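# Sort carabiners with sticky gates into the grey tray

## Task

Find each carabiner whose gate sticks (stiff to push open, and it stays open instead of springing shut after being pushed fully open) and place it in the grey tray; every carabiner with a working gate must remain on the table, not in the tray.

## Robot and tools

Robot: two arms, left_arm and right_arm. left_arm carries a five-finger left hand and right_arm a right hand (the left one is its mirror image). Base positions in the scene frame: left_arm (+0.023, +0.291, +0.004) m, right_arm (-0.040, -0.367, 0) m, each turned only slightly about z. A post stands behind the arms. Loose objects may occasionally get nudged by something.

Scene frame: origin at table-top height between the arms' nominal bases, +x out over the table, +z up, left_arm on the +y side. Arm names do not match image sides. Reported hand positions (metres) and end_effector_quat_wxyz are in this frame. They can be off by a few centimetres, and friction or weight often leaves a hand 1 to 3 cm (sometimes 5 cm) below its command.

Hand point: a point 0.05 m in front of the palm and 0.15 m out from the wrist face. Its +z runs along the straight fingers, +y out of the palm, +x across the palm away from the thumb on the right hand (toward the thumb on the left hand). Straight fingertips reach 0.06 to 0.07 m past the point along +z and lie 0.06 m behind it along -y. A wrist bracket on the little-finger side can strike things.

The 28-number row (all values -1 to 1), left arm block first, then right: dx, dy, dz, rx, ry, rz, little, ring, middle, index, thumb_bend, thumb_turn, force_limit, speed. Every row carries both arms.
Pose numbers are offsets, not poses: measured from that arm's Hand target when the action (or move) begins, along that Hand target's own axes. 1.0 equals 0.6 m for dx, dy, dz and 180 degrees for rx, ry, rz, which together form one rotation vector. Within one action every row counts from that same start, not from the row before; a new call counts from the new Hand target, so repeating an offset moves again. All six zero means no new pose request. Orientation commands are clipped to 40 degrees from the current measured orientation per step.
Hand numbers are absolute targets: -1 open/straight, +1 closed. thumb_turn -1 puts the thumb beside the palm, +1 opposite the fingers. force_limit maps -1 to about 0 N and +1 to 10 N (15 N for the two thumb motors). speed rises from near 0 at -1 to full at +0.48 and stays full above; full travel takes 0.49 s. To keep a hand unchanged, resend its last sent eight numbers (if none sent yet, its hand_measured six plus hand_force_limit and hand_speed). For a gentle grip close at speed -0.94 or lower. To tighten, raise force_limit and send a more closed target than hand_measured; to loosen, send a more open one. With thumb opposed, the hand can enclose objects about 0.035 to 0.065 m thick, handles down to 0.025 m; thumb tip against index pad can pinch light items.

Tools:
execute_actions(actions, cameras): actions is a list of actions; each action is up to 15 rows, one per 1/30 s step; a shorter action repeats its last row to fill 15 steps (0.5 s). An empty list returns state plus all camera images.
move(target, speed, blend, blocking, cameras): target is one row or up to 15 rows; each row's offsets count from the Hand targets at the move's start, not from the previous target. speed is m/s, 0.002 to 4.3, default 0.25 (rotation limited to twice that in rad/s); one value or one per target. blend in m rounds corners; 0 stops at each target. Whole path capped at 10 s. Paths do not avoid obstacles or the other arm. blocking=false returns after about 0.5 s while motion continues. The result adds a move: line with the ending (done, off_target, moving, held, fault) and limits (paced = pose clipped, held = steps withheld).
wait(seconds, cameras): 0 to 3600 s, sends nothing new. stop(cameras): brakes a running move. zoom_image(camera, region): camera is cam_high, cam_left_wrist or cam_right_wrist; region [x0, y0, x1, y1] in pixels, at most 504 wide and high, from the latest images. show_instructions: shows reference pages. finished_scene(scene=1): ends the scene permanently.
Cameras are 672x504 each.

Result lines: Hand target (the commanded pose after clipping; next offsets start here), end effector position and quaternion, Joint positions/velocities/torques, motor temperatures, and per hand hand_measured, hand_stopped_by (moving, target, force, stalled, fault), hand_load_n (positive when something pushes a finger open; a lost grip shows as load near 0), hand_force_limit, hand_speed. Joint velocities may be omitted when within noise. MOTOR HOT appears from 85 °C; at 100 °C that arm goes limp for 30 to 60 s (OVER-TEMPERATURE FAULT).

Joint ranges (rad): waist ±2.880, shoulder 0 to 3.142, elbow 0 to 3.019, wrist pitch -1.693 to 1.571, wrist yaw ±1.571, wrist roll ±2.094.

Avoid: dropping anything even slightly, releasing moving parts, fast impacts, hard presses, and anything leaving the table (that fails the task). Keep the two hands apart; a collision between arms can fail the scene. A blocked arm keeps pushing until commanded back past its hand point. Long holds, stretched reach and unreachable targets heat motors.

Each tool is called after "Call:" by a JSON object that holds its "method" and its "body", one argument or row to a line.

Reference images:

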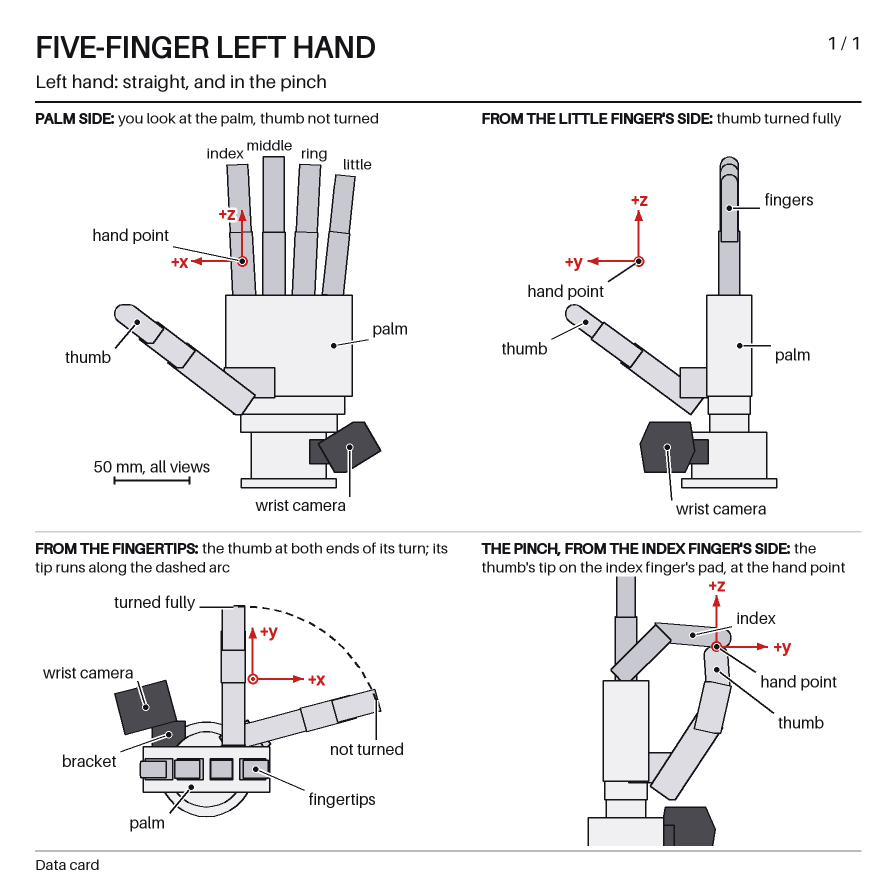

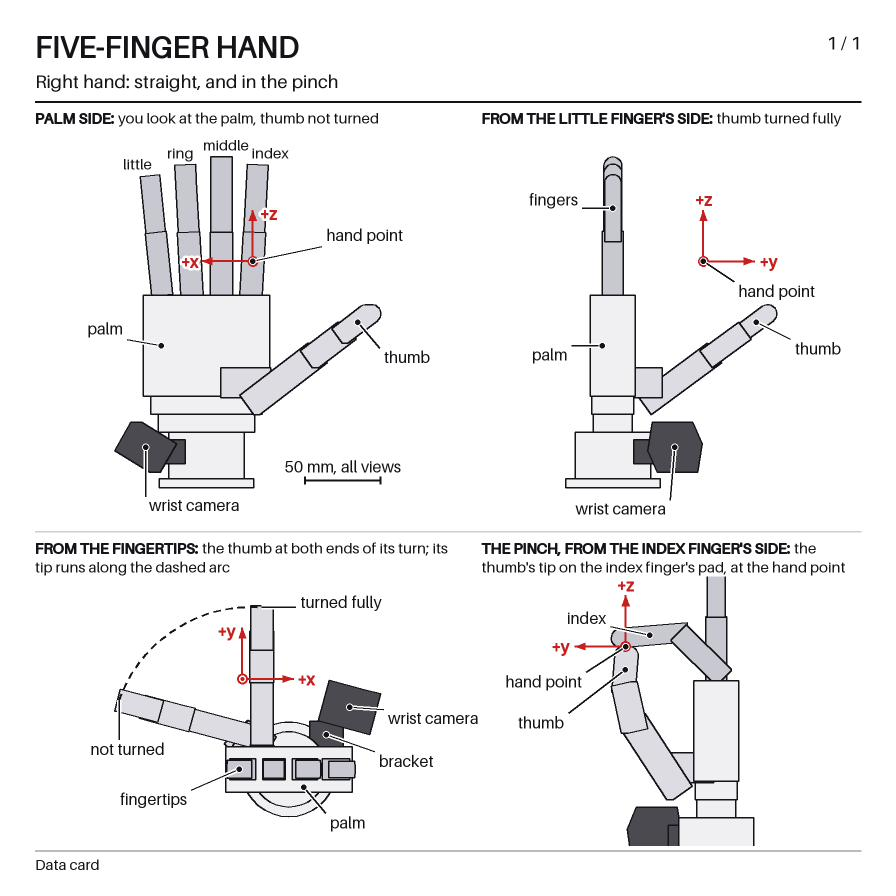

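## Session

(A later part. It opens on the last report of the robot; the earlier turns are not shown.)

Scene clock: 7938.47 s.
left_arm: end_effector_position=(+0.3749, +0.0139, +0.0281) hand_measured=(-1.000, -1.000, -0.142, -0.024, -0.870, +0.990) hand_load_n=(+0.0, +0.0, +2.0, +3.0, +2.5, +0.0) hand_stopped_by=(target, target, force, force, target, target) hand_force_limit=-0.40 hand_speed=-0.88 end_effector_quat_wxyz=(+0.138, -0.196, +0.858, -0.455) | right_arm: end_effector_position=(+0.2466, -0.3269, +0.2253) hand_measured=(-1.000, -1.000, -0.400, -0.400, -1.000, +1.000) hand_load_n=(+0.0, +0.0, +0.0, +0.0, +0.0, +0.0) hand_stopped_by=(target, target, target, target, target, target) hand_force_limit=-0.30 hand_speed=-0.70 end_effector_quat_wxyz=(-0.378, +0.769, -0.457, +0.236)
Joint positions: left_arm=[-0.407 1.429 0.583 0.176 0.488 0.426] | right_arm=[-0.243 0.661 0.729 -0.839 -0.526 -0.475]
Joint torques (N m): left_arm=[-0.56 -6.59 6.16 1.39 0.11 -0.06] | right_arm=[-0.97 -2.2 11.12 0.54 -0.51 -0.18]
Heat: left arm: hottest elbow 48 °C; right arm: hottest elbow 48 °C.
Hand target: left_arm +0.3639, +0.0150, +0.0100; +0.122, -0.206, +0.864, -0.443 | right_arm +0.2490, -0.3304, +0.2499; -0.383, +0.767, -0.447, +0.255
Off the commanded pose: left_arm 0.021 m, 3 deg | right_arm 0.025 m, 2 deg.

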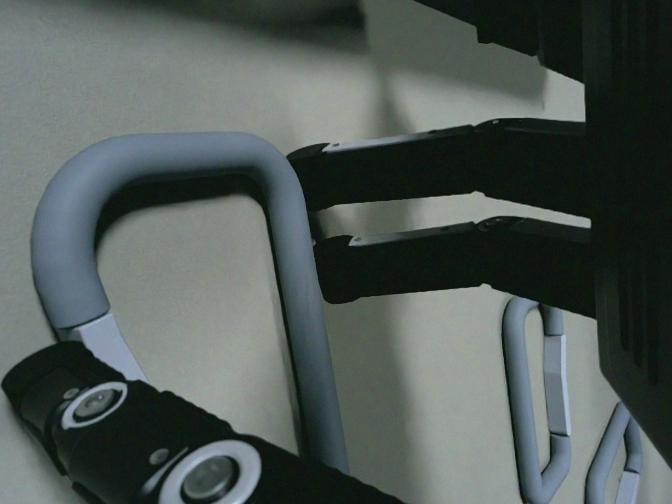

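Call:
{"method": "execute_actions", "body": {
  "actions": [
    [[0,0,0,0,0,0,-1,-1,-0.13,-0.02,-0.83,0.985,1,-0.85,0,0,0,0,0,0,-1,-1,-0.4,-0.4,-1,1,-0.3,-0.7]],
    [[0,0,0,0,0,0,-1,-1,-0.13,-0.02,-0.79,0.98,1,-0.85,0,0,0,0,0,0,-1,-1,-0.4,-0.4,-1,1,-0.3,-0.7]]
  ],
  "cameras": ["cam_left_wrist"]
}}

Scene clock: 7948.93 s.
left_arm: end_effector_position=(+0.3749, +0.0139, +0.0281) hand_measured=(-1.000, -1.000, -0.130, -0.020, -0.796, +0.980) hand_load_n=(+0.0, +0.0, +3.0, +5.0, +6.5, +0.0) hand_stopped_by=(target, target, target, target, target, target) hand_force_limit=1.00 hand_speed=-0.85 end_effector_quat_wxyz=(+0.138, -0.196, +0.858, -0.455) | right_arm: end_effector_position=(+0.2466, -0.3269, +0.2253) hand_measured=(-1.000, -1.000, -0.400, -0.400, -1.000, +1.000) hand_load_n=(+0.0, +0.0, +0.0, +0.0, +0.0, +0.0) hand_stopped_by=(target, target, target, target, target, target) hand_force_limit=-0.30 hand_speed=-0.70 end_effector_quat_wxyz=(-0.378, +0.769, -0.457, +0.236)
Joint positions: left_arm=[-0.407 1.429 0.583 0.176 0.488 0.426] | right_arm=[-0.243 0.661 0.729 -0.839 -0.526 -0.475]
Joint torques (N m): left_arm=[-0.62 -6.71 6.17 1.39 0.11 -0.06] | right_arm=[-1.32 -2.02 11.03 0.46 -0.53 -0.2]
Heat: left arm: hottest elbow 47 °C; right arm: hottest elbow 49 °C.
Hand target: left_arm +0.3639, +0.0150, +0.0100; +0.122, -0.206, +0.864, -0.443 | right_arm +0.2490, -0.3304, +0.2499; -0.383, +0.767, -0.447, +0.255
Off the commanded pose: left_arm 0.021 m, 3 deg | right_arm 0.025 m, 2 deg.

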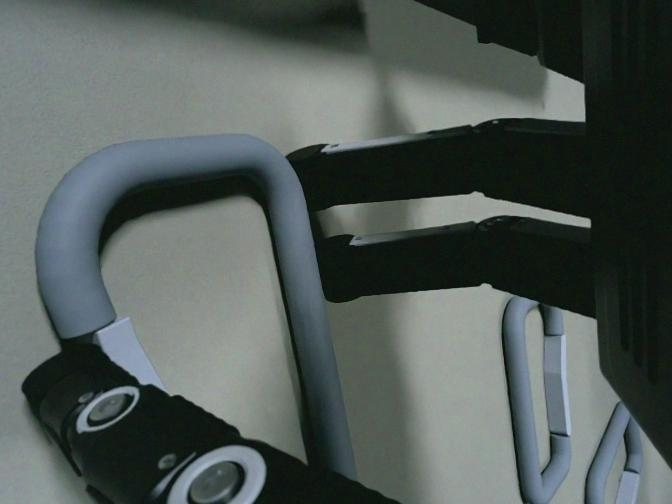

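Call:
{"method": "execute_actions", "body": {
  "actions": [
    [[0,0,0,0,0,0,-1,-1,-0.13,-0.02,-0.74,0.97,1,-0.85,0,0,0,0,0,0,-1,-1,-0.4,-0.4,-1,1,-0.3,-0.7]],
    [[0,0,0,0,0,0,-1,-1,-0.13,-0.02,-0.68,0.955,1,-0.8,0,0,0,0,0,0,-1,-1,-0.4,-0.4,-1,1,-0.3,-0.7]]
  ],
  "cameras": ["cam_left_wrist"]
}}

Call:
{"method": "execute_actions", "body": {
  "actions": [
    [[0,0,0,0,0,0,-1,-1,-0.13,-0.02,-0.62,0.935,1,-0.8,0,0,0,0,0,0,-1,-1,-0.4,-0.4,-1,1,-0.3,-0.7]],
    [[0,0,0,0,0,0,-1,-1,-0.13,-0.02,-0.56,0.915,1,-0.8,0,0,0,0,0,0,-1,-1,-0.4,-0.4,-1,1,-0.3,-0.7]]
  ],
  "cameras": ["cam_left_wrist"]
}}

Scene clock: 7955.73 s.
left_arm: end_effector_position=(+0.3749, +0.0139, +0.0281) hand_measured=(-1.000, -1.000, -0.130, -0.022, -0.686, +0.954) hand_load_n=(+0.0, +0.0, +3.5, +7.0, +8.5, +1.0) hand_stopped_by=(target, target, target, target, target, target) hand_force_limit=1.00 hand_speed=-0.80 end_effector_quat_wxyz=(+0.138, -0.196, +0.858, -0.455) | right_arm: end_effector_position=(+0.2466, -0.3269, +0.2253) hand_measured=(-1.000, -1.000, -0.400, -0.400, -1.000, +1.000) hand_load_n=(+0.0, +0.0, +0.0, +0.0, +0.0, +0.0) hand_stopped_by=(target, target, target, target, target, target) hand_force_limit=-0.30 hand_speed=-0.70 end_effector_quat_wxyz=(-0.378, +0.769, -0.457, +0.236)
Joint positions: left_arm=[-0.407 1.429 0.583 0.176 0.488 0.426] | right_arm=[-0.243 0.661 0.729 -0.839 -0.526 -0.475]
Joint torques (N m): left_arm=[-0.56 -6.71 6.17 1.39 0.11 -0.07] | right_arm=[-0.73 -2.02 11.1 0.44 -0.52 -0.18]
Heat: left arm: hottest elbow 47 °C; right arm: hottest elbow 49 °C.
Hand target: left_arm +0.3639, +0.0150, +0.0100; +0.122, -0.206, +0.864, -0.443 | right_arm +0.2490, -0.3304, +0.2499; -0.383, +0.767, -0.447, +0.255
Off the commanded pose: left_arm 0.021 m, 3 deg | right_arm 0.025 m, 2 deg.

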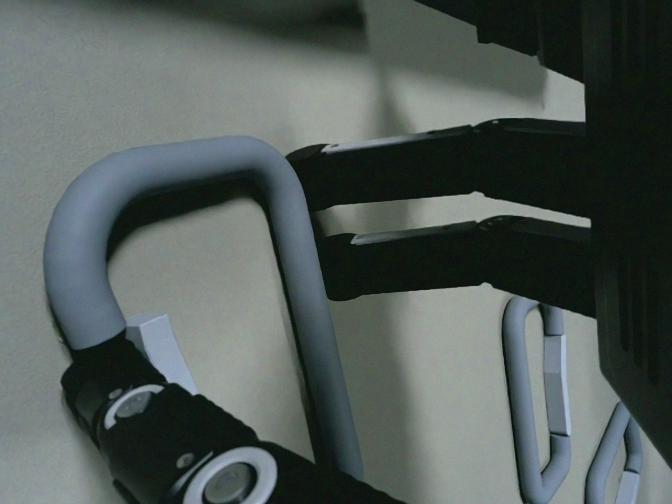

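Scene clock: 7957.03 s.
left_arm: end_effector_position=(+0.3749, +0.0139, +0.0281) hand_measured=(-1.000, -1.000, -0.130, -0.022, -0.568, +0.914) hand_load_n=(+0.0, +0.0, +3.5, +9.0, +10.5, +2.0) hand_stopped_by=(target, target, target, target, target, target) hand_force_limit=1.00 hand_speed=-0.80 end_effector_quat_wxyz=(+0.138, -0.196, +0.858, -0.455) | right_arm: end_effector_position=(+0.2466, -0.3269, +0.2253) hand_measured=(-1.000, -1.000, -0.400, -0.400, -1.000, +1.000) hand_load_n=(+0.0, +0.0, +0.0, +0.0, +0.0, +0.0) hand_stopped_by=(target, target, target, target, target, target) hand_force_limit=-0.30 hand_speed=-0.70 end_effector_quat_wxyz=(-0.378, +0.769, -0.457, +0.236)
Joint positions: left_arm=[-0.407 1.429 0.583 0.176 0.488 0.426] | right_arm=[-0.243 0.661 0.729 -0.839 -0.526 -0.475]
Joint torques (N m): left_arm=[-0.62 -6.59 6.19 1.39 0.11 -0.07] | right_arm=[-1.08 -1.85 11.06 0.58 -0.53 -0.19]
Heat: left arm: hottest elbow 47 °C; right arm: hottest elbow 49 °C.
Hand target: left_arm +0.3639, +0.0150, +0.0100; +0.122, -0.206, +0.864, -0.443 | right_arm +0.2490, -0.3304, +0.2499; -0.383, +0.767, -0.447, +0.255
Off the commanded pose: left_arm 0.021 m, 3 deg | right_arm 0.025 m, 2 deg.

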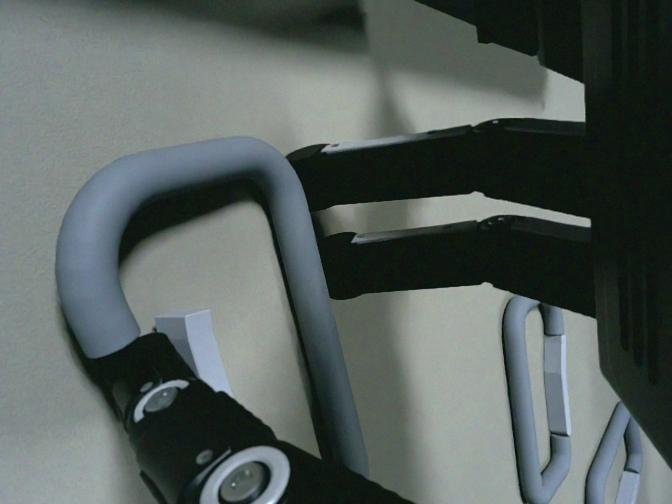

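Call:
{"method": "execute_actions", "body": {
  "actions": [
    [[0,0,0,0,0,0,-1,-1,-0.13,-0.02,-0.50,0.895,1,-0.8,0,0,0,0,0,0,-1,-1,-0.4,-0.4,-1,1,-0.3,-0.7]],
    [[0,0,0,0,0,0,-1,-1,-0.13,-0.02,-0.45,0.875,1,-0.8,0,0,0,0,0,0,-1,-1,-0.4,-0.4,-1,1,-0.3,-0.7]]
  ],
  "cameras": ["cam_left_wrist"]
}}

Call:
{"method": "execute_actions", "body": {
  "actions": [
    [[0,0,0,0,0,0,-1,-1,-0.13,-0.02,-0.40,0.86,1,-0.8,0,0,0,0,0,0,-1,-1,-0.4,-0.4,-1,1,-0.3,-0.7]],
    [[0,0,0,0,0,0,-1,-1,-0.13,-0.02,-0.35,0.845,1,-0.8,0,0,0,0,0,0,-1,-1,-0.4,-0.4,-1,1,-0.3,-0.7]]
  ],
  "cameras": ["cam_left_wrist"]
}}

Scene clock: 7963.80 s.
left_arm: end_effector_position=(+0.3748, +0.0138, +0.0281) hand_measured=(-1.000, -1.000, -0.130, -0.022, -0.462, +0.874) hand_load_n=(+0.0, +0.0, +4.5, +12.5, +14.5, +2.5) hand_stopped_by=(target, target, target, target, force, target) hand_force_limit=1.00 hand_speed=-0.80 end_effector_quat_wxyz=(+0.138, -0.197, +0.858, -0.455) | right_arm: end_effector_position=(+0.2466, -0.3269, +0.2253) hand_measured=(-1.000, -1.000, -0.400, -0.400, -1.000, +1.000) hand_load_n=(+0.0, +0.0, +0.0, +0.0, +0.0, +0.0) hand_stopped_by=(target, target, target, target, target, target) hand_force_limit=-0.30 hand_speed=-0.70 end_effector_quat_wxyz=(-0.378, +0.769, -0.457, +0.236)
Joint positions: left_arm=[-0.407 1.429 0.583 0.176 0.488 0.425] | right_arm=[-0.243 0.661 0.729 -0.839 -0.526 -0.475]
Joint torques (N m): left_arm=[-0.5 -6.65 6.17 1.39 0.11 -0.05] | right_arm=[-1.14 -1.96 11.08 0.47 -0.51 -0.19]
Heat: left arm: hottest elbow 47 °C; right arm: hottest elbow 49 °C.
Hand target: left_arm +0.3639, +0.0150, +0.0100; +0.122, -0.206, +0.864, -0.443 | right_arm +0.2490, -0.3304, +0.2499; -0.383, +0.767, -0.447, +0.255
Off the commanded pose: left_arm 0.021 m, 3 deg | right_arm 0.025 m, 2 deg.

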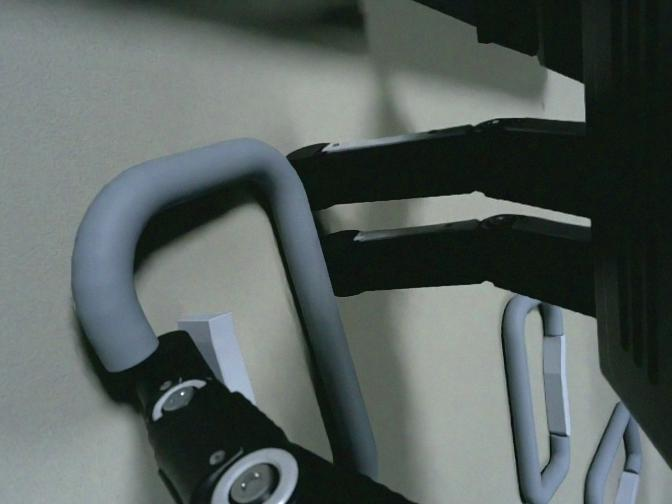

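Scene clock: 7965.10 s.
left_arm: end_effector_position=(+0.3748, +0.0138, +0.0281) hand_measured=(-1.000, -1.000, -0.130, -0.022, -0.450, +0.844) hand_load_n=(+0.0, +0.0, +4.5, +14.0, +15.0, +2.0) hand_stopped_by=(target, target, target, target, force, target) hand_force_limit=1.00 hand_speed=-0.80 end_effector_quat_wxyz=(+0.138, -0.197, +0.858, -0.455) | right_arm: end_effector_position=(+0.2466, -0.3269, +0.2253) hand_measured=(-1.000, -1.000, -0.400, -0.400, -1.000, +1.000) hand_load_n=(+0.0, +0.0, -0.5, +0.0, +0.0, +0.0) hand_stopped_by=(target, target, target, target, target, target) hand_force_limit=-0.30 hand_speed=-0.70 end_effector_quat_wxyz=(-0.378, +0.769, -0.457, +0.236)
Joint positions: left_arm=[-0.407 1.429 0.583 0.176 0.488 0.425] | right_arm=[-0.243 0.661 0.729 -0.839 -0.526 -0.475]
Joint torques (N m): left_arm=[-0.56 -6.65 6.19 1.4 0.11 -0.05] | right_arm=[-1.32 -2.2 11.17 0.46 -0.53 -0.16]
Heat: left arm: hottest elbow 47 °C; right arm: hottest elbow 49 °C.
Hand target: left_arm +0.3639, +0.0150, +0.0100; +0.122, -0.206, +0.864, -0.443 | right_arm +0.2490, -0.3304, +0.2499; -0.383, +0.767, -0.447, +0.255
Off the commanded pose: left_arm 0.021 m, 3 deg | right_arm 0.025 m, 2 deg.

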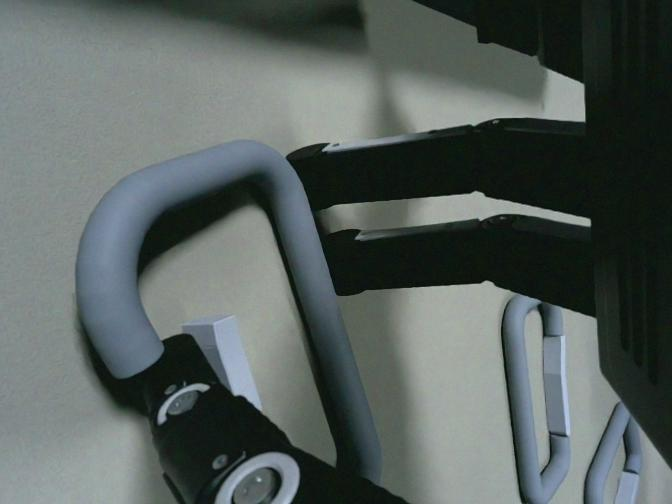

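Call:
{"method": "execute_actions", "body": {
  "actions": [
    [[0,0,0,0,0,0,-1,-1,-0.13,-0.02,-0.46,0.80,1,-0.8,0,0,0,0,0,0,-1,-1,-0.4,-0.4,-1,1,-0.3,-0.7]]
  ],
  "cameras": ["cam_left_wrist"]
}}

Scene clock: 7970.30 s.
left_arm: end_effector_position=(+0.3748, +0.0138, +0.0281) hand_measured=(-1.000, -1.000, -0.130, -0.022, -0.466, +0.800) hand_load_n=(+0.0, +0.0, +4.0, +14.5, +12.5, +0.5) hand_stopped_by=(target, target, target, target, target, target) hand_force_limit=1.00 hand_speed=-0.80 end_effector_quat_wxyz=(+0.138, -0.197, +0.858, -0.455) | right_arm: end_effector_position=(+0.2466, -0.3269, +0.2253) hand_measured=(-1.000, -1.000, -0.400, -0.400, -1.000, +1.000) hand_load_n=(+0.0, +0.0, +0.0, +0.0, +0.0, +0.0) hand_stopped_by=(target, target, target, target, target, target) hand_force_limit=-0.30 hand_speed=-0.70 end_effector_quat_wxyz=(-0.378, +0.769, -0.457, +0.236)
Joint positions: left_arm=[-0.407 1.429 0.583 0.176 0.488 0.425] | right_arm=[-0.243 0.661 0.729 -0.839 -0.526 -0.475]
Joint torques (N m): left_arm=[-0.5 -6.65 6.19 1.39 0.11 -0.06] | right_arm=[-1.2 -2.14 11.07 0.59 -0.52 -0.21]
Heat: left arm: hottest elbow 46 °C; right arm: hottest elbow 49 °C.
Hand target: left_arm +0.3639, +0.0150, +0.0100; +0.122, -0.206, +0.864, -0.443 | right_arm +0.2490, -0.3304, +0.2499; -0.383, +0.767, -0.447, +0.255
Off the commanded pose: left_arm 0.021 m, 3 deg | right_arm 0.025 m, 2 deg.

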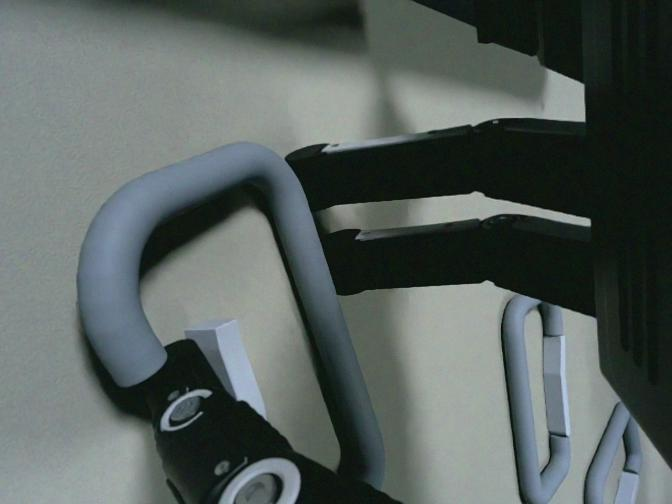

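Call:
{"method": "execute_actions", "body": {
  "actions": [
    [[0,0,0,0,0,0,-1,-1,-0.13,-0.02,-0.41,0.79,1,-0.5,0,0,0,0,0,0,-1,-1,-0.4,-0.4,-1,1,-0.3,-0.7]]
  ],
  "cameras": ["cam_left_wrist"]
}}

Scene clock: 7975.50 s.
left_arm: end_effector_position=(+0.3748, +0.0138, +0.0281) hand_measured=(-1.000, -1.000, -0.130, -0.022, -0.430, +0.790) hand_load_n=(+0.0, +0.0, +4.0, +15.5, +15.5, +0.5) hand_stopped_by=(target, target, target, target, force, target) hand_force_limit=1.00 hand_speed=-0.50 end_effector_quat_wxyz=(+0.138, -0.197, +0.857, -0.455) | right_arm: end_effector_position=(+0.2466, -0.3269, +0.2253) hand_measured=(-1.000, -1.000, -0.400, -0.400, -1.000, +1.000) hand_load_n=(+0.0, +0.0, +0.0, +0.0, +0.0, +0.0) hand_stopped_by=(target, target, target, target, target, target) hand_force_limit=-0.30 hand_speed=-0.70 end_effector_quat_wxyz=(-0.378, +0.769, -0.457, +0.236)
Joint positions: left_arm=[-0.407 1.429 0.583 0.176 0.488 0.424] | right_arm=[-0.243 0.661 0.729 -0.839 -0.526 -0.475]
Joint torques (N m): left_arm=[-0.5 -6.71 6.17 1.39 0.12 -0.05] | right_arm=[-0.97 -1.85 11.17 0.43 -0.53 -0.18]
Heat: left arm: hottest elbow 46 °C; right arm: hottest elbow 49 °C.
Hand target: left_arm +0.3639, +0.0150, +0.0100; +0.122, -0.206, +0.864, -0.443 | right_arm +0.2490, -0.3304, +0.2499; -0.383, +0.767, -0.447, +0.255
Off the commanded pose: left_arm 0.021 m, 3 deg | right_arm 0.025 m, 2 deg.

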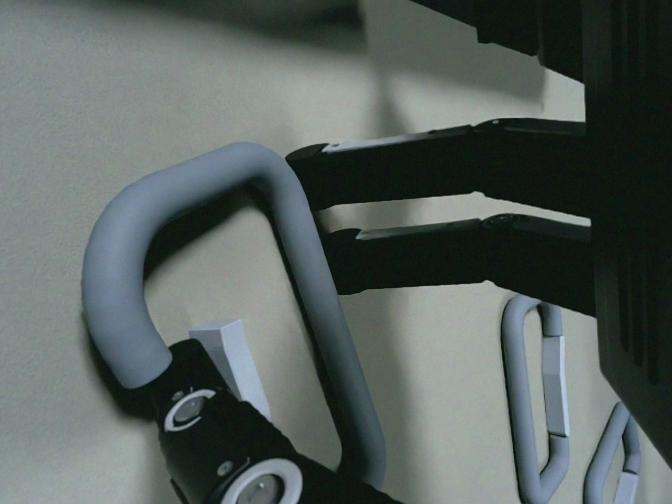

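Call:
{"method": "execute_actions", "body": {
  "actions": [
    [[0,0,0,0,0,0,-1,-1,-0.13,-0.02,-0.46,0.74,1,-0.6,0,0,0,0,0,0,-1,-1,-0.4,-0.4,-1,1,-0.3,-0.7]],
    [[0,0,0,0,0,0,-1,-1,-0.13,-0.02,-0.42,0.73,1,-0.6,0,0,0,0,0,0,-1,-1,-0.4,-0.4,-1,1,-0.3,-0.7]]
  ],
  "cameras": ["cam_left_wrist"]
}}

Call:
{"method": "zoom_image", "body": {
  "camera": "cam_left_wrist",
  "region": [60, 250, 320, 504]
}}

Scene clock: 7983.17 s.
left_arm: end_effector_position=(+0.3750, +0.0136, +0.0284) hand_measured=(-1.000, -1.000, -0.130, -0.022, -0.432, +0.730) hand_load_n=(+0.0, +0.0, +3.5, +15.5, +15.0, +0.0) hand_stopped_by=(target, target, target, target, force, target) hand_force_limit=1.00 hand_speed=-0.60 end_effector_quat_wxyz=(+0.138, -0.197, +0.857, -0.455) | right_arm: end_effector_position=(+0.2466, -0.3269, +0.2253) hand_measured=(-1.000, -1.000, -0.400, -0.400, -1.000, +1.000) hand_load_n=(+0.0, +0.0, +0.0, +0.0, +0.0, +0.0) hand_stopped_by=(target, target, target, target, target, target) hand_force_limit=-0.30 hand_speed=-0.70 end_effector_quat_wxyz=(-0.378, +0.769, -0.457, +0.236)
Joint positions: left_arm=[-0.407 1.429 0.583 0.177 0.488 0.423] | right_arm=[-0.243 0.661 0.729 -0.839 -0.526 -0.475]
Joint torques (N m): left_arm=[-0.56 -6.65 6.17 1.36 0.12 -0.03] | right_arm=[-0.67 -1.61 11.07 0.31 -0.53 -0.22]
Heat: left arm: hottest elbow 46 °C; right arm: hottest elbow 49 °C.
Hand target: left_arm +0.3640, +0.0150, +0.0100; +0.122, -0.206, +0.864, -0.443 | right_arm +0.2490, -0.3304, +0.2499; -0.383, +0.767, -0.447, +0.255
Off the commanded pose: left_arm 0.021 m, 3 deg | right_arm 0.025 m, 2 deg.

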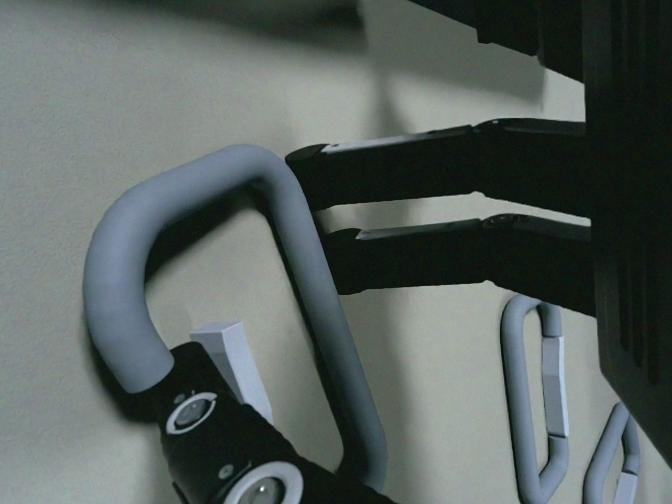

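Scaled by 1.938 from the camera's image (finer frame: 960x720).

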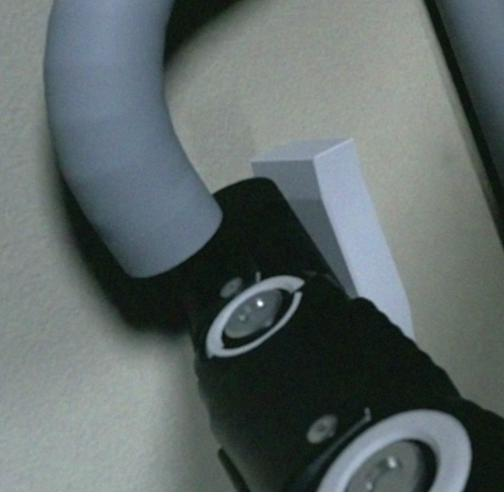

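Call:
{"method": "execute_actions", "body": {
  "actions": [
    [[0,0,0,0,0,0,-1,-1,-0.14,-0.034,-0.42,0.76,1,-0.7,0,0,0,0,0,0,-1,-1,-0.4,-0.4,-1,1,-0.3,-0.7]],
    [[0,0,0,0,0,0,-1,-1,-0.14,-0.034,-0.37,0.76,1,-0.1,0,0,0,0,0,0,-1,-1,-0.4,-0.4,-1,1,-0.3,-0.7]]
  ],
  "cameras": ["cam_left_wrist"]
}}

Scene clock: 7997.47 s.
left_arm: end_effector_position=(+0.3754, +0.0141, +0.0284) hand_measured=(-1.000, -1.000, -0.140, -0.036, -0.404, +0.760) hand_load_n=(+0.0, +0.0, +5.0, +16.5, +15.0, +0.5) hand_stopped_by=(target, target, target, force, force, target) hand_force_limit=1.00 hand_speed=-0.10 end_effector_quat_wxyz=(+0.138, -0.199, +0.857, -0.455) | right_arm: end_effector_position=(+0.2466, -0.3269, +0.2253) hand_measured=(-1.000, -1.000, -0.400, -0.400, -1.000, +1.000) hand_load_n=(+0.0, +0.0, +0.0, +0.0, +0.0, +0.0) hand_stopped_by=(target, target, target, target, target, target) hand_force_limit=-0.30 hand_speed=-0.70 end_effector_quat_wxyz=(-0.378, +0.769, -0.457, +0.236)
Joint positions: left_arm=[-0.406 1.429 0.583 0.177 0.488 0.422] | right_arm=[-0.243 0.661 0.729 -0.839 -0.526 -0.475]
Joint torques (N m): left_arm=[-0.5 -6.77 6.17 1.35 0.11 -0.03] | right_arm=[-1.44 -1.73 11.14 0.51 -0.52 -0.2]
Heat: left arm: hottest elbow 46 °C; right arm: hottest elbow 50 °C.
Hand target: left_arm +0.3640, +0.0150, +0.0100; +0.122, -0.206, +0.864, -0.443 | right_arm +0.2490, -0.3304, +0.2499; -0.383, +0.767, -0.447, +0.255
Off the commanded pose: left_arm 0.022 m, 3 deg | right_arm 0.025 m, 2 deg.

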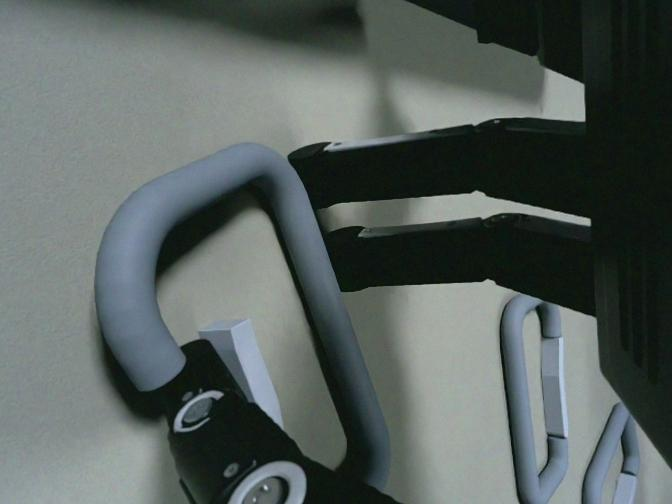

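Call:
{"method": "execute_actions", "body": {
  "actions": [
    [[0,0,0,0,0,0,-1,-1,-0.14,-0.034,-0.5,0.80,1,-0.5,0,0,0,0,0,0,-1,-1,-0.4,-0.4,-1,1,-0.3,-0.7]],
    [[0,0,0,0,0,0,-1,-1,-0.14,-0.034,-0.6,0.88,1,-0.5,0,0,0,0,0,0,-1,-1,-0.4,-0.4,-1,1,-0.3,-0.7]]
  ]
}}

Call:
{"method": "execute_actions", "body": {
  "actions": [
    [[0,0,0,0,0,0,-1,-1,-0.14,-0.034,-0.7,0.94,1,-0.5,0,0,0,0,0,0,-1,-1,-0.4,-0.4,-1,1,-0.3,-0.7]]
  ],
  "cameras": ["cam_left_wrist"]
}}

Call:
{"method": "execute_actions", "body": {
  "actions": [
    [[0,0,0,0,0,0,-1,-1,-0.16,-0.08,-0.85,1,1,-0.5,0,0,0,0,0,0,-1,-1,-0.4,-0.4,-1,1,-0.3,-0.7]],
    [[0,0,0,0,0,0,-1,-1,-0.35,-0.35,-1,1,1,-0.5,0,0,0,0,0,0,-1,-1,-0.4,-0.4,-1,1,-0.3,-0.7]]
  ],
  "cameras": ["cam_left_wrist"]
}}

Scene clock: 8025.37 s.
left_arm: end_effector_position=(+0.3750, +0.0135, +0.0285) hand_measured=(-1.000, -1.000, -0.140, -0.036, -0.602, +0.880) hand_load_n=(+0.0, +0.0, +0.0, +5.0, +3.5, +0.5) hand_stopped_by=(target, target, target, force, target, target) hand_force_limit=1.00 hand_speed=-0.50 end_effector_quat_wxyz=(+0.138, -0.198, +0.857, -0.456) | right_arm: end_effector_position=(+0.2466, -0.3269, +0.2253) hand_measured=(-1.000, -1.000, -0.400, -0.400, -1.000, +1.000) hand_load_n=(+0.0, +0.0, +0.0, +0.0, +0.0, +0.0) hand_stopped_by=(target, target, target, target, target, target) hand_force_limit=-0.30 hand_speed=-0.70 end_effector_quat_wxyz=(-0.378, +0.769, -0.457, +0.236)
Joint positions: left_arm=[-0.407 1.429 0.583 0.178 0.488 0.421] | right_arm=[-0.243 0.661 0.729 -0.839 -0.526 -0.475]
Joint torques (N m): left_arm=[-0.5 -6.71 6.17 1.32 0.11 -0.02] | right_arm=[-0.91 -1.96 11.02 0.39 -0.51 -0.19]
Motor temperatures (°C): left_arm=[27 27 45 28 27 28] | right_arm=[28 30 50 25 26 27]
Heat: left arm: hottest elbow 45 °C; right arm: hottest elbow 50 °C.
Hand target: left_arm +0.3639, +0.0150, +0.0100; +0.122, -0.206, +0.864, -0.443 | right_arm +0.2490, -0.3304, +0.2499; -0.383, +0.767, -0.447, +0.255
Off the commanded pose: left_arm 0.022 m, 3 deg | right_arm 0.025 m, 2 deg.

Scene clock: 8026.17 s.
left_arm: end_effector_position=(+0.3750, +0.0135, +0.0285) hand_measured=(-1.000, -1.000, -0.140, -0.036, -0.702, +0.940) hand_load_n=(+0.0, +0.0, +0.5, +4.5, +4.0, +0.0) hand_stopped_by=(target, target, target, force, target, target) hand_force_limit=1.00 hand_speed=-0.50 end_effector_quat_wxyz=(+0.138, -0.198, +0.857, -0.456) | right_arm: end_effector_position=(+0.2466, -0.3269, +0.2253) hand_measured=(-1.000, -1.000, -0.400, -0.400, -1.000, +1.000) hand_load_n=(+0.0, +0.0, +0.0, +0.0, +0.0, +0.0) hand_stopped_by=(target, target, target, target, target, target) hand_force_limit=-0.30 hand_speed=-0.70 end_effector_quat_wxyz=(-0.378, +0.769, -0.457, +0.236)
Joint positions: left_arm=[-0.407 1.429 0.583 0.178 0.488 0.421] | right_arm=[-0.243 0.661 0.729 -0.839 -0.526 -0.475]
Joint torques (N m): left_arm=[-0.5 -6.71 6.19 1.33 0.11 -0.02] | right_arm=[-1.14 -1.9 11.04 0.44 -0.53 -0.21]
Heat: left arm: hottest elbow 45 °C; right arm: hottest elbow 50 °C.
Hand target: left_arm +0.3639, +0.0150, +0.0100; +0.122, -0.206, +0.864, -0.443 | right_arm +0.2490, -0.3304, +0.2499; -0.383, +0.767, -0.447, +0.255
Off the commanded pose: left_arm 0.022 m, 3 deg | right_arm 0.025 m, 2 deg.

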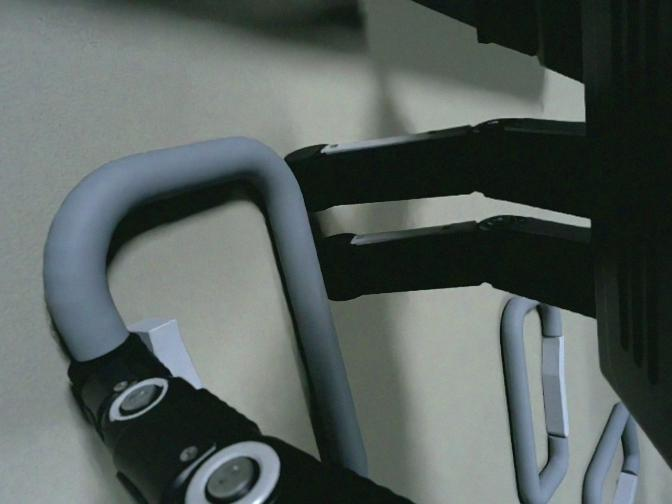

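Scene clock: 8027.47 s.
left_arm: end_effector_position=(+0.3757, +0.0146, +0.0278) hand_measured=(-1.000, -1.000, -0.350, -0.350, -1.000, +1.000) hand_load_n=(+0.0, +0.0, -1.5, +0.0, -0.5, +0.0) hand_stopped_by=(target, target, target, target, target, target) hand_force_limit=1.00 hand_speed=-0.50 end_effector_quat_wxyz=(+0.138, -0.200, +0.857, -0.455) | right_arm: end_effector_position=(+0.2466, -0.3269, +0.2253) hand_measured=(-1.000, -1.000, -0.400, -0.400, -1.000, +1.000) hand_load_n=(+0.0, +0.0, +0.0, +0.0, +0.0, +0.0) hand_stopped_by=(target, target, target, target, target, target) hand_force_limit=-0.30 hand_speed=-0.70 end_effector_quat_wxyz=(-0.378, +0.769, -0.457, +0.236)
Joint positions: left_arm=[-0.404 1.431 0.583 0.178 0.488 0.421] | right_arm=[-0.243 0.661 0.729 -0.839 -0.526 -0.475]
Joint torques (N m): left_arm=[-0.5 -6.77 6.17 1.33 0.11 -0.02] | right_arm=[-0.97 -1.85 11.08 0.4 -0.53 -0.17]
Heat: left arm: hottest elbow 45 °C; right arm: hottest elbow 50 °C.
Hand target: left_arm +0.3639, +0.0150, +0.0100; +0.122, -0.206, +0.864, -0.443 | right_arm +0.2490, -0.3304, +0.2499; -0.383, +0.767, -0.447, +0.255
Off the commanded pose: left_arm 0.021 m, 3 deg | right_arm 0.025 m, 2 deg.

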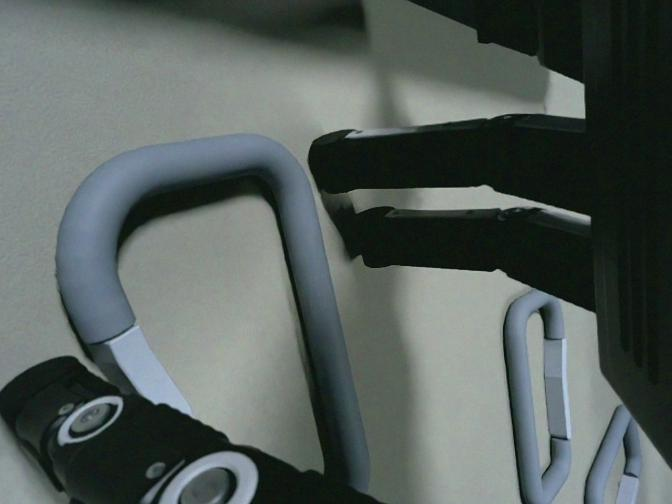

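Call:
{"method": "move", "body": {
  "target": [
    [-0.0012,-0.034,-0.0241,0,0,0,-1,-1,-0.35,-0.35,-1,1,0,-0.6,0,0,0,0,0,0,-1,-1,-0.4,-0.4,-1,1,-0.3,-0.7],
    [0.0088,-0.0344,-0.0241,-0.0009,-0.0272,-0.0193,-1,-1,-0.35,-0.35,-1,1,0,-0.6,0,0,0,0,0,0,-1,-1,-0.4,-0.4,-1,1,-0.3,-0.7],
    [0.01,0.0023,0.0019,-0.0009,-0.0272,-0.0193,-1,-1,-0.35,-0.35,-1,1,0,-0.6,0,0,0,0,0,0,-1,-1,-0.4,-0.4,-1,1,-0.3,-0.7]
  ],
  "speed": 0.06,
  "cameras": ["cam_left_wrist"]
}}

Scene clock: 8042.93 s.
left_arm: end_effector_position=(+0.3717, +0.0141, +0.0282) hand_measured=(-1.000, -1.000, -0.350, -0.350, -1.000, +1.000) hand_load_n=(+0.0, +0.0, -1.5, +0.0, +0.0, +0.5) hand_stopped_by=(target, target, target, target, target, target) hand_force_limit=0.00 hand_speed=-0.60 end_effector_quat_wxyz=(+0.161, -0.247, +0.844, -0.447) | right_arm: end_effector_position=(+0.2466, -0.3269, +0.2253) hand_measured=(-1.000, -1.000, -0.400, -0.400, -1.000, +1.000) hand_load_n=(+0.0, +0.0, +0.0, +0.0, +0.0, +0.0) hand_stopped_by=(target, target, target, target, target, target) hand_force_limit=-0.30 hand_speed=-0.70 end_effector_quat_wxyz=(-0.378, +0.769, -0.457, +0.236)
Joint positions: left_arm=[-0.441 1.4 0.543 0.227 0.374 0.322] | right_arm=[-0.243 0.661 0.729 -0.839 -0.526 -0.475]
Joint torques (N m): left_arm=[-0.67 -5.66 6 1.85 0.07 -0.06] | right_arm=[-1.38 -1.96 11.06 0.42 -0.51 -0.19]
Heat: left arm: hottest elbow 45 °C; right arm: hottest elbow 50 °C.
Hand target: left_arm +0.3588, +0.0121, +0.0080; +0.145, -0.251, +0.852, -0.436 | right_arm +0.2490, -0.3304, +0.2499; -0.383, +0.767, -0.447, +0.255
Off the commanded pose: left_arm 0.024 m, 3 deg | right_arm 0.025 m, 2 deg.
move: off_target (left_arm)

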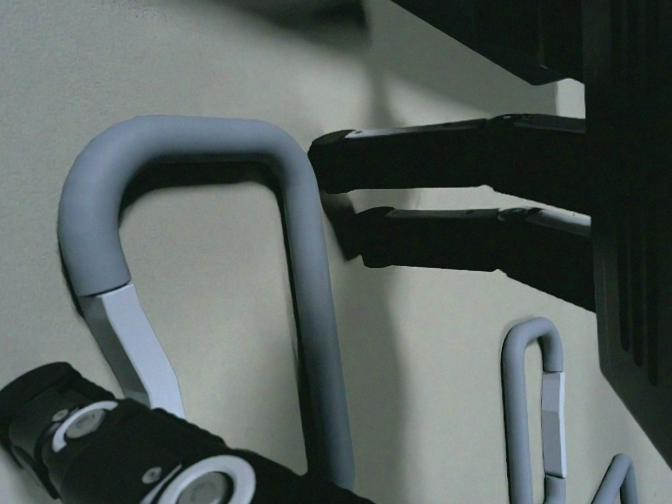

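Call:
{"method": "execute_actions", "body": {
  "actions": [
    [[0,0,0,0,0,0,-1,-1,-0.25,-0.2,-0.92,1,-0.3,-0.85,0,0,0,0,0,0,-1,-1,-0.4,-0.4,-1,1,-0.3,-0.7]],
    [[0,0,0,0,0,0,-1,-1,-0.15,-0.1,-0.87,0.99,-0.3,-0.88,0,0,0,0,0,0,-1,-1,-0.4,-0.4,-1,1,-0.3,-0.7]],
    [[0,0,0,0,0,0,-1,-1,-0.05,0.02,-0.87,0.99,-0.1,-0.88,0,0,0,0,0,0,-1,-1,-0.4,-0.4,-1,1,-0.3,-0.7]]
  ],
  "cameras": ["cam_left_wrist"]
}}

Scene clock: 8053.33 s.
left_arm: end_effector_position=(+0.3719, +0.0110, +0.0280) hand_measured=(-1.000, -1.000, -0.130, -0.002, -0.870, +0.990) hand_load_n=(+0.0, +0.0, +2.0, +4.5, +3.0, +0.0) hand_stopped_by=(target, target, force, force, target, target) hand_force_limit=-0.10 hand_speed=-0.88 end_effector_quat_wxyz=(+0.162, -0.243, +0.844, -0.450) | right_arm: end_effector_position=(+0.2466, -0.3269, +0.2253) hand_measured=(-1.000, -1.000, -0.400, -0.400, -1.000, +1.000) hand_load_n=(+0.0, +0.0, -0.5, +0.0, +0.0, +0.5) hand_stopped_by=(target, target, target, target, target, target) hand_force_limit=-0.30 hand_speed=-0.70 end_effector_quat_wxyz=(-0.378, +0.769, -0.457, +0.236)
Joint positions: left_arm=[-0.447 1.406 0.543 0.241 0.374 0.322] | right_arm=[-0.243 0.661 0.729 -0.839 -0.526 -0.475]
Joint torques (N m): left_arm=[-0.67 -6.24 6.01 1.37 0.06 -0.06] | right_arm=[-1.32 -1.85 11.12 0.51 -0.53 -0.16]
Heat: left arm: hottest elbow 44 °C; right arm: hottest elbow 50 °C.
Hand target: left_arm +0.3587, +0.0121, +0.0080; +0.145, -0.251, +0.852, -0.436 | right_arm +0.2490, -0.3304, +0.2499; -0.383, +0.767, -0.447, +0.255
Off the commanded pose: left_arm 0.024 m, 3 deg | right_arm 0.025 m, 2 deg.

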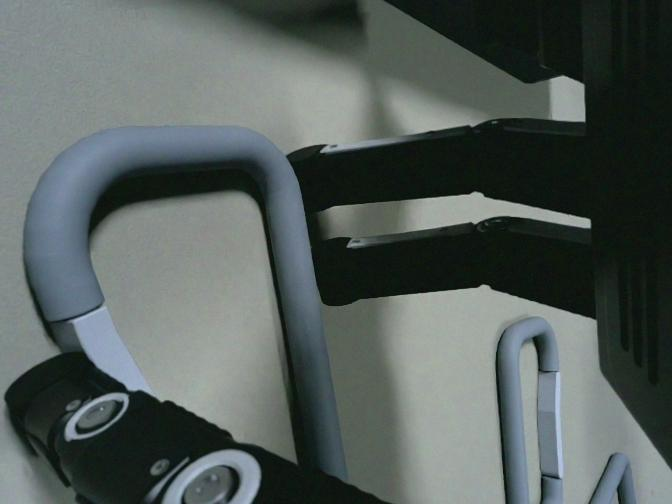

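Call:
{"method": "execute_actions", "body": {
  "actions": [
    [[0,0,0,0,0,0,-1,-1,-0.12,0.0,-0.82,0.985,1,-0.8,0,0,0,0,0,0,-1,-1,-0.4,-0.4,-1,1,-0.3,-0.7]],
    [[0,0,0,0,0,0,-1,-1,-0.12,0.0,-0.76,0.97,1,-0.8,0,0,0,0,0,0,-1,-1,-0.4,-0.4,-1,1,-0.3,-0.7]],
    [[0,0,0,0,0,0,-1,-1,-0.12,0.0,-0.70,0.95,1,-0.8,0,0,0,0,0,0,-1,-1,-0.4,-0.4,-1,1,-0.3,-0.7]]
  ],
  "cameras": ["cam_left_wrist"]
}}

Call:
{"method": "execute_actions", "body": {
  "actions": [
    [[0,0,0,0,0,0,-1,-1,-0.12,0.0,-0.64,0.93,1,-0.8,0,0,0,0,0,0,-1,-1,-0.4,-0.4,-1,1,-0.3,-0.7]],
    [[0,0,0,0,0,0,-1,-1,-0.12,0.0,-0.58,0.91,1,-0.8,0,0,0,0,0,0,-1,-1,-0.4,-0.4,-1,1,-0.3,-0.7]]
  ],
  "cameras": ["cam_left_wrist"]
}}

Scene clock: 8062.87 s.
left_arm: end_effector_position=(+0.3719, +0.0110, +0.0280) hand_measured=(-1.000, -1.000, -0.122, -0.002, -0.708, +0.950) hand_load_n=(+0.0, +0.0, +4.5, +7.0, +10.0, +2.0) hand_stopped_by=(target, target, target, target, target, target) hand_force_limit=1.00 hand_speed=-0.80 end_effector_quat_wxyz=(+0.162, -0.243, +0.844, -0.450) | right_arm: end_effector_position=(+0.2466, -0.3269, +0.2253) hand_measured=(-1.000, -1.000, -0.400, -0.400, -1.000, +1.000) hand_load_n=(+0.0, +0.0, +0.0, +0.0, +0.0, +0.0) hand_stopped_by=(target, target, target, target, target, target) hand_force_limit=-0.30 hand_speed=-0.70 end_effector_quat_wxyz=(-0.378, +0.769, -0.457, +0.236)
Joint positions: left_arm=[-0.447 1.406 0.543 0.241 0.374 0.322] | right_arm=[-0.243 0.661 0.729 -0.839 -0.526 -0.475]
Joint torques (N m): left_arm=[-0.67 -6.18 6.01 1.36 0.06 -0.06] | right_arm=[-1.2 -1.61 11.17 0.42 -0.52 -0.19]
Heat: left arm: hottest elbow 44 °C; right arm: hottest elbow 50 °C.
Hand target: left_arm +0.3587, +0.0121, +0.0080; +0.145, -0.251, +0.852, -0.436 | right_arm +0.2490, -0.3304, +0.2499; -0.383, +0.767, -0.447, +0.255
Off the commanded pose: left_arm 0.024 m, 3 deg | right_arm 0.025 m, 2 deg.

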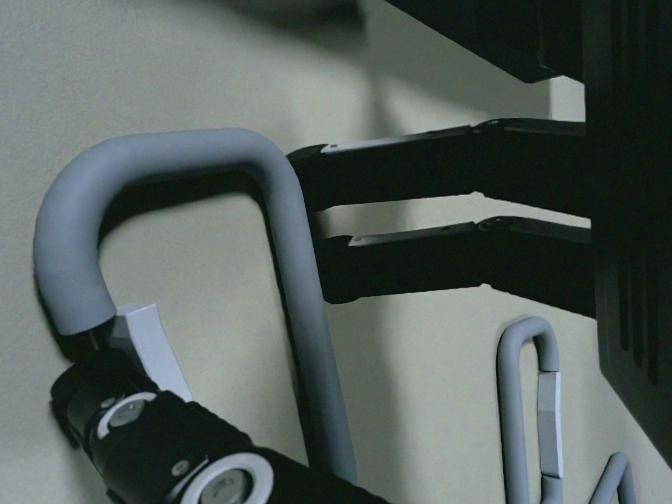

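Scene clock: 8064.17 s.
left_arm: end_effector_position=(+0.3719, +0.0110, +0.0280) hand_measured=(-1.000, -1.000, -0.122, -0.002, -0.588, +0.910) hand_load_n=(+0.0, -0.5, +4.5, +9.5, +11.0, +2.0) hand_stopped_by=(target, target, target, target, target, target) hand_force_limit=1.00 hand_speed=-0.80 end_effector_quat_wxyz=(+0.162, -0.243, +0.844, -0.450) | right_arm: end_effector_position=(+0.2466, -0.3269, +0.2253) hand_measured=(-1.000, -1.000, -0.400, -0.400, -1.000, +1.000) hand_load_n=(-0.5, -0.5, +0.0, +0.0, +0.0, +0.0) hand_stopped_by=(target, target, target, target, target, target) hand_force_limit=-0.30 hand_speed=-0.70 end_effector_quat_wxyz=(-0.378, +0.769, -0.457, +0.236)
Joint positions: left_arm=[-0.447 1.406 0.543 0.241 0.374 0.322] | right_arm=[-0.243 0.661 0.729 -0.839 -0.526 -0.475]
Joint torques (N m): left_arm=[-0.73 -6.18 6.01 1.37 0.07 -0.05] | right_arm=[-1.03 -1.67 11.03 0.42 -0.52 -0.2]
Heat: left arm: hottest elbow 43 °C; right arm: hottest elbow 50 °C.
Hand target: left_arm +0.3587, +0.0121, +0.0080; +0.145, -0.251, +0.852, -0.436 | right_arm +0.2490, -0.3304, +0.2499; -0.383, +0.767, -0.447, +0.255
Off the commanded pose: left_arm 0.024 m, 3 deg | right_arm 0.025 m, 2 deg.

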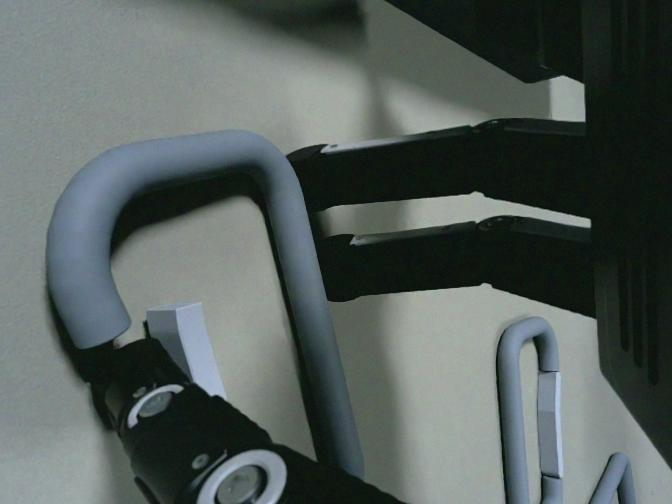

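Call:
{"method": "execute_actions", "body": {
  "actions": [
    [[0,0,0,0,0,0,-1,-1,-0.12,0.0,-0.53,0.90,1,-0.6,0,0,0,0,0,0,-1,-1,-0.4,-0.4,-1,1,-0.3,-0.7]],
    [[0,0,0,0,0,0,-1,-1,-0.12,0.0,-0.48,0.89,1,-0.6,0,0,0,0,0,0,-1,-1,-0.4,-0.4,-1,1,-0.3,-0.7]]
  ],
  "cameras": ["cam_left_wrist"]
}}

Call:
{"method": "execute_actions", "body": {
  "actions": [
    [[0,0,0,0,0,0,-1,-1,-0.12,0.0,-0.43,0.88,1,-0.4,0,0,0,0,0,0,-1,-1,-0.4,-0.4,-1,1,-0.3,-0.7]]
  ],
  "cameras": ["cam_left_wrist"]
}}

Scene clock: 8071.37 s.
left_arm: end_effector_position=(+0.3723, +0.0115, +0.0280) hand_measured=(-1.000, -1.000, -0.122, -0.002, -0.490, +0.890) hand_load_n=(+0.0, +0.0, +4.5, +13.0, +14.0, +2.5) hand_stopped_by=(target, target, target, target, stalled, target) hand_force_limit=1.00 hand_speed=-0.60 end_effector_quat_wxyz=(+0.163, -0.244, +0.844, -0.450) | right_arm: end_effector_position=(+0.2466, -0.3269, +0.2253) hand_measured=(-1.000, -1.000, -0.400, -0.400, -1.000, +1.000) hand_load_n=(+0.0, +0.0, +0.0, +0.5, +0.0, +0.0) hand_stopped_by=(target, target, target, target, target, target) hand_force_limit=-0.30 hand_speed=-0.70 end_effector_quat_wxyz=(-0.378, +0.769, -0.457, +0.236)
Joint positions: left_arm=[-0.445 1.406 0.543 0.241 0.374 0.322] | right_arm=[-0.243 0.661 0.729 -0.839 -0.526 -0.475]
Joint torques (N m): left_arm=[-0.73 -6.18 6.01 1.35 0.07 -0.05] | right_arm=[-0.67 -1.55 11.08 0.49 -0.53 -0.2]
Heat: left arm: hottest elbow 43 °C; right arm: hottest elbow 50 °C.
Hand target: left_arm +0.3588, +0.0121, +0.0080; +0.145, -0.251, +0.852, -0.436 | right_arm +0.2490, -0.3304, +0.2499; -0.383, +0.767, -0.447, +0.255
Off the commanded pose: left_arm 0.024 m, 3 deg | right_arm 0.025 m, 2 deg.

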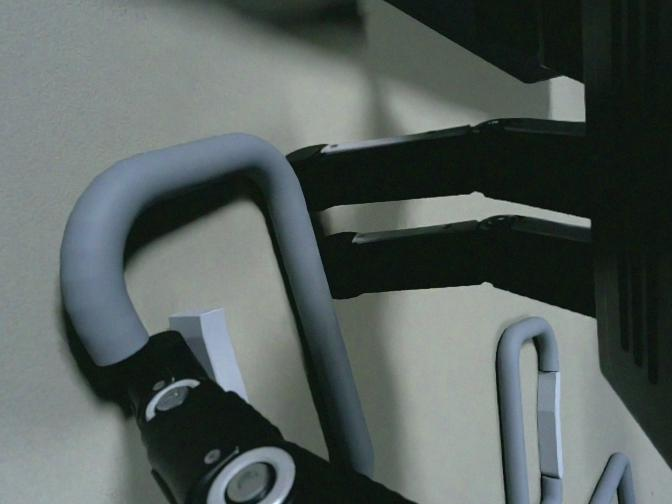

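Scene clock: 8072.17 s.
left_arm: end_effector_position=(+0.3723, +0.0115, +0.0280) hand_measured=(-1.000, -1.000, -0.122, -0.002, -0.474, +0.880) hand_load_n=(+0.0, +0.0, +4.5, +14.0, +15.0, +2.0) hand_stopped_by=(target, target, target, target, force, target) hand_force_limit=1.00 hand_speed=-0.40 end_effector_quat_wxyz=(+0.163, -0.244, +0.844, -0.450) | right_arm: end_effector_position=(+0.2466, -0.3269, +0.2253) hand_measured=(-1.000, -1.000, -0.400, -0.400, -1.000, +1.000) hand_load_n=(+0.0, +0.0, +0.0, +0.0, +0.0, +0.0) hand_stopped_by=(target, target, target, target, target, target) hand_force_limit=-0.30 hand_speed=-0.70 end_effector_quat_wxyz=(-0.378, +0.769, -0.457, +0.236)
Joint positions: left_arm=[-0.445 1.406 0.543 0.241 0.374 0.322] | right_arm=[-0.243 0.661 0.729 -0.839 -0.526 -0.475]
Joint torques (N m): left_arm=[-0.73 -6.12 6.01 1.36 0.07 -0.05] | right_arm=[-1.38 -1.96 11.17 0.44 -0.51 -0.17]
Heat: left arm: hottest elbow 43 °C; right arm: hottest elbow 50 °C.
Hand target: left_arm +0.3588, +0.0121, +0.0080; +0.145, -0.251, +0.852, -0.436 | right_arm +0.2490, -0.3304, +0.2499; -0.383, +0.767, -0.447, +0.255
Off the commanded pose: left_arm 0.024 m, 3 deg | right_arm 0.025 m, 2 deg.

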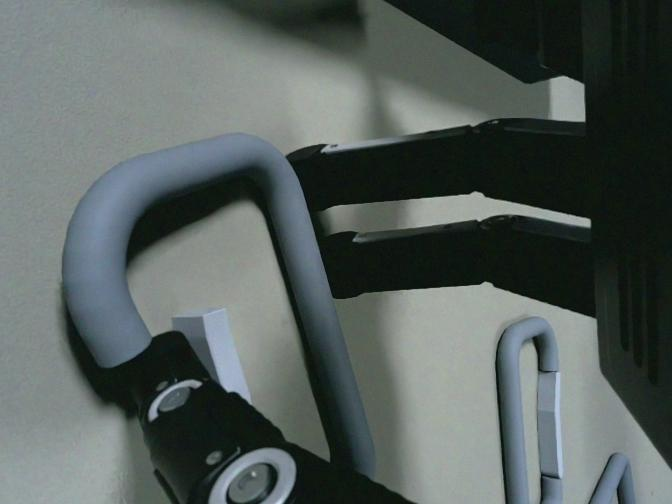

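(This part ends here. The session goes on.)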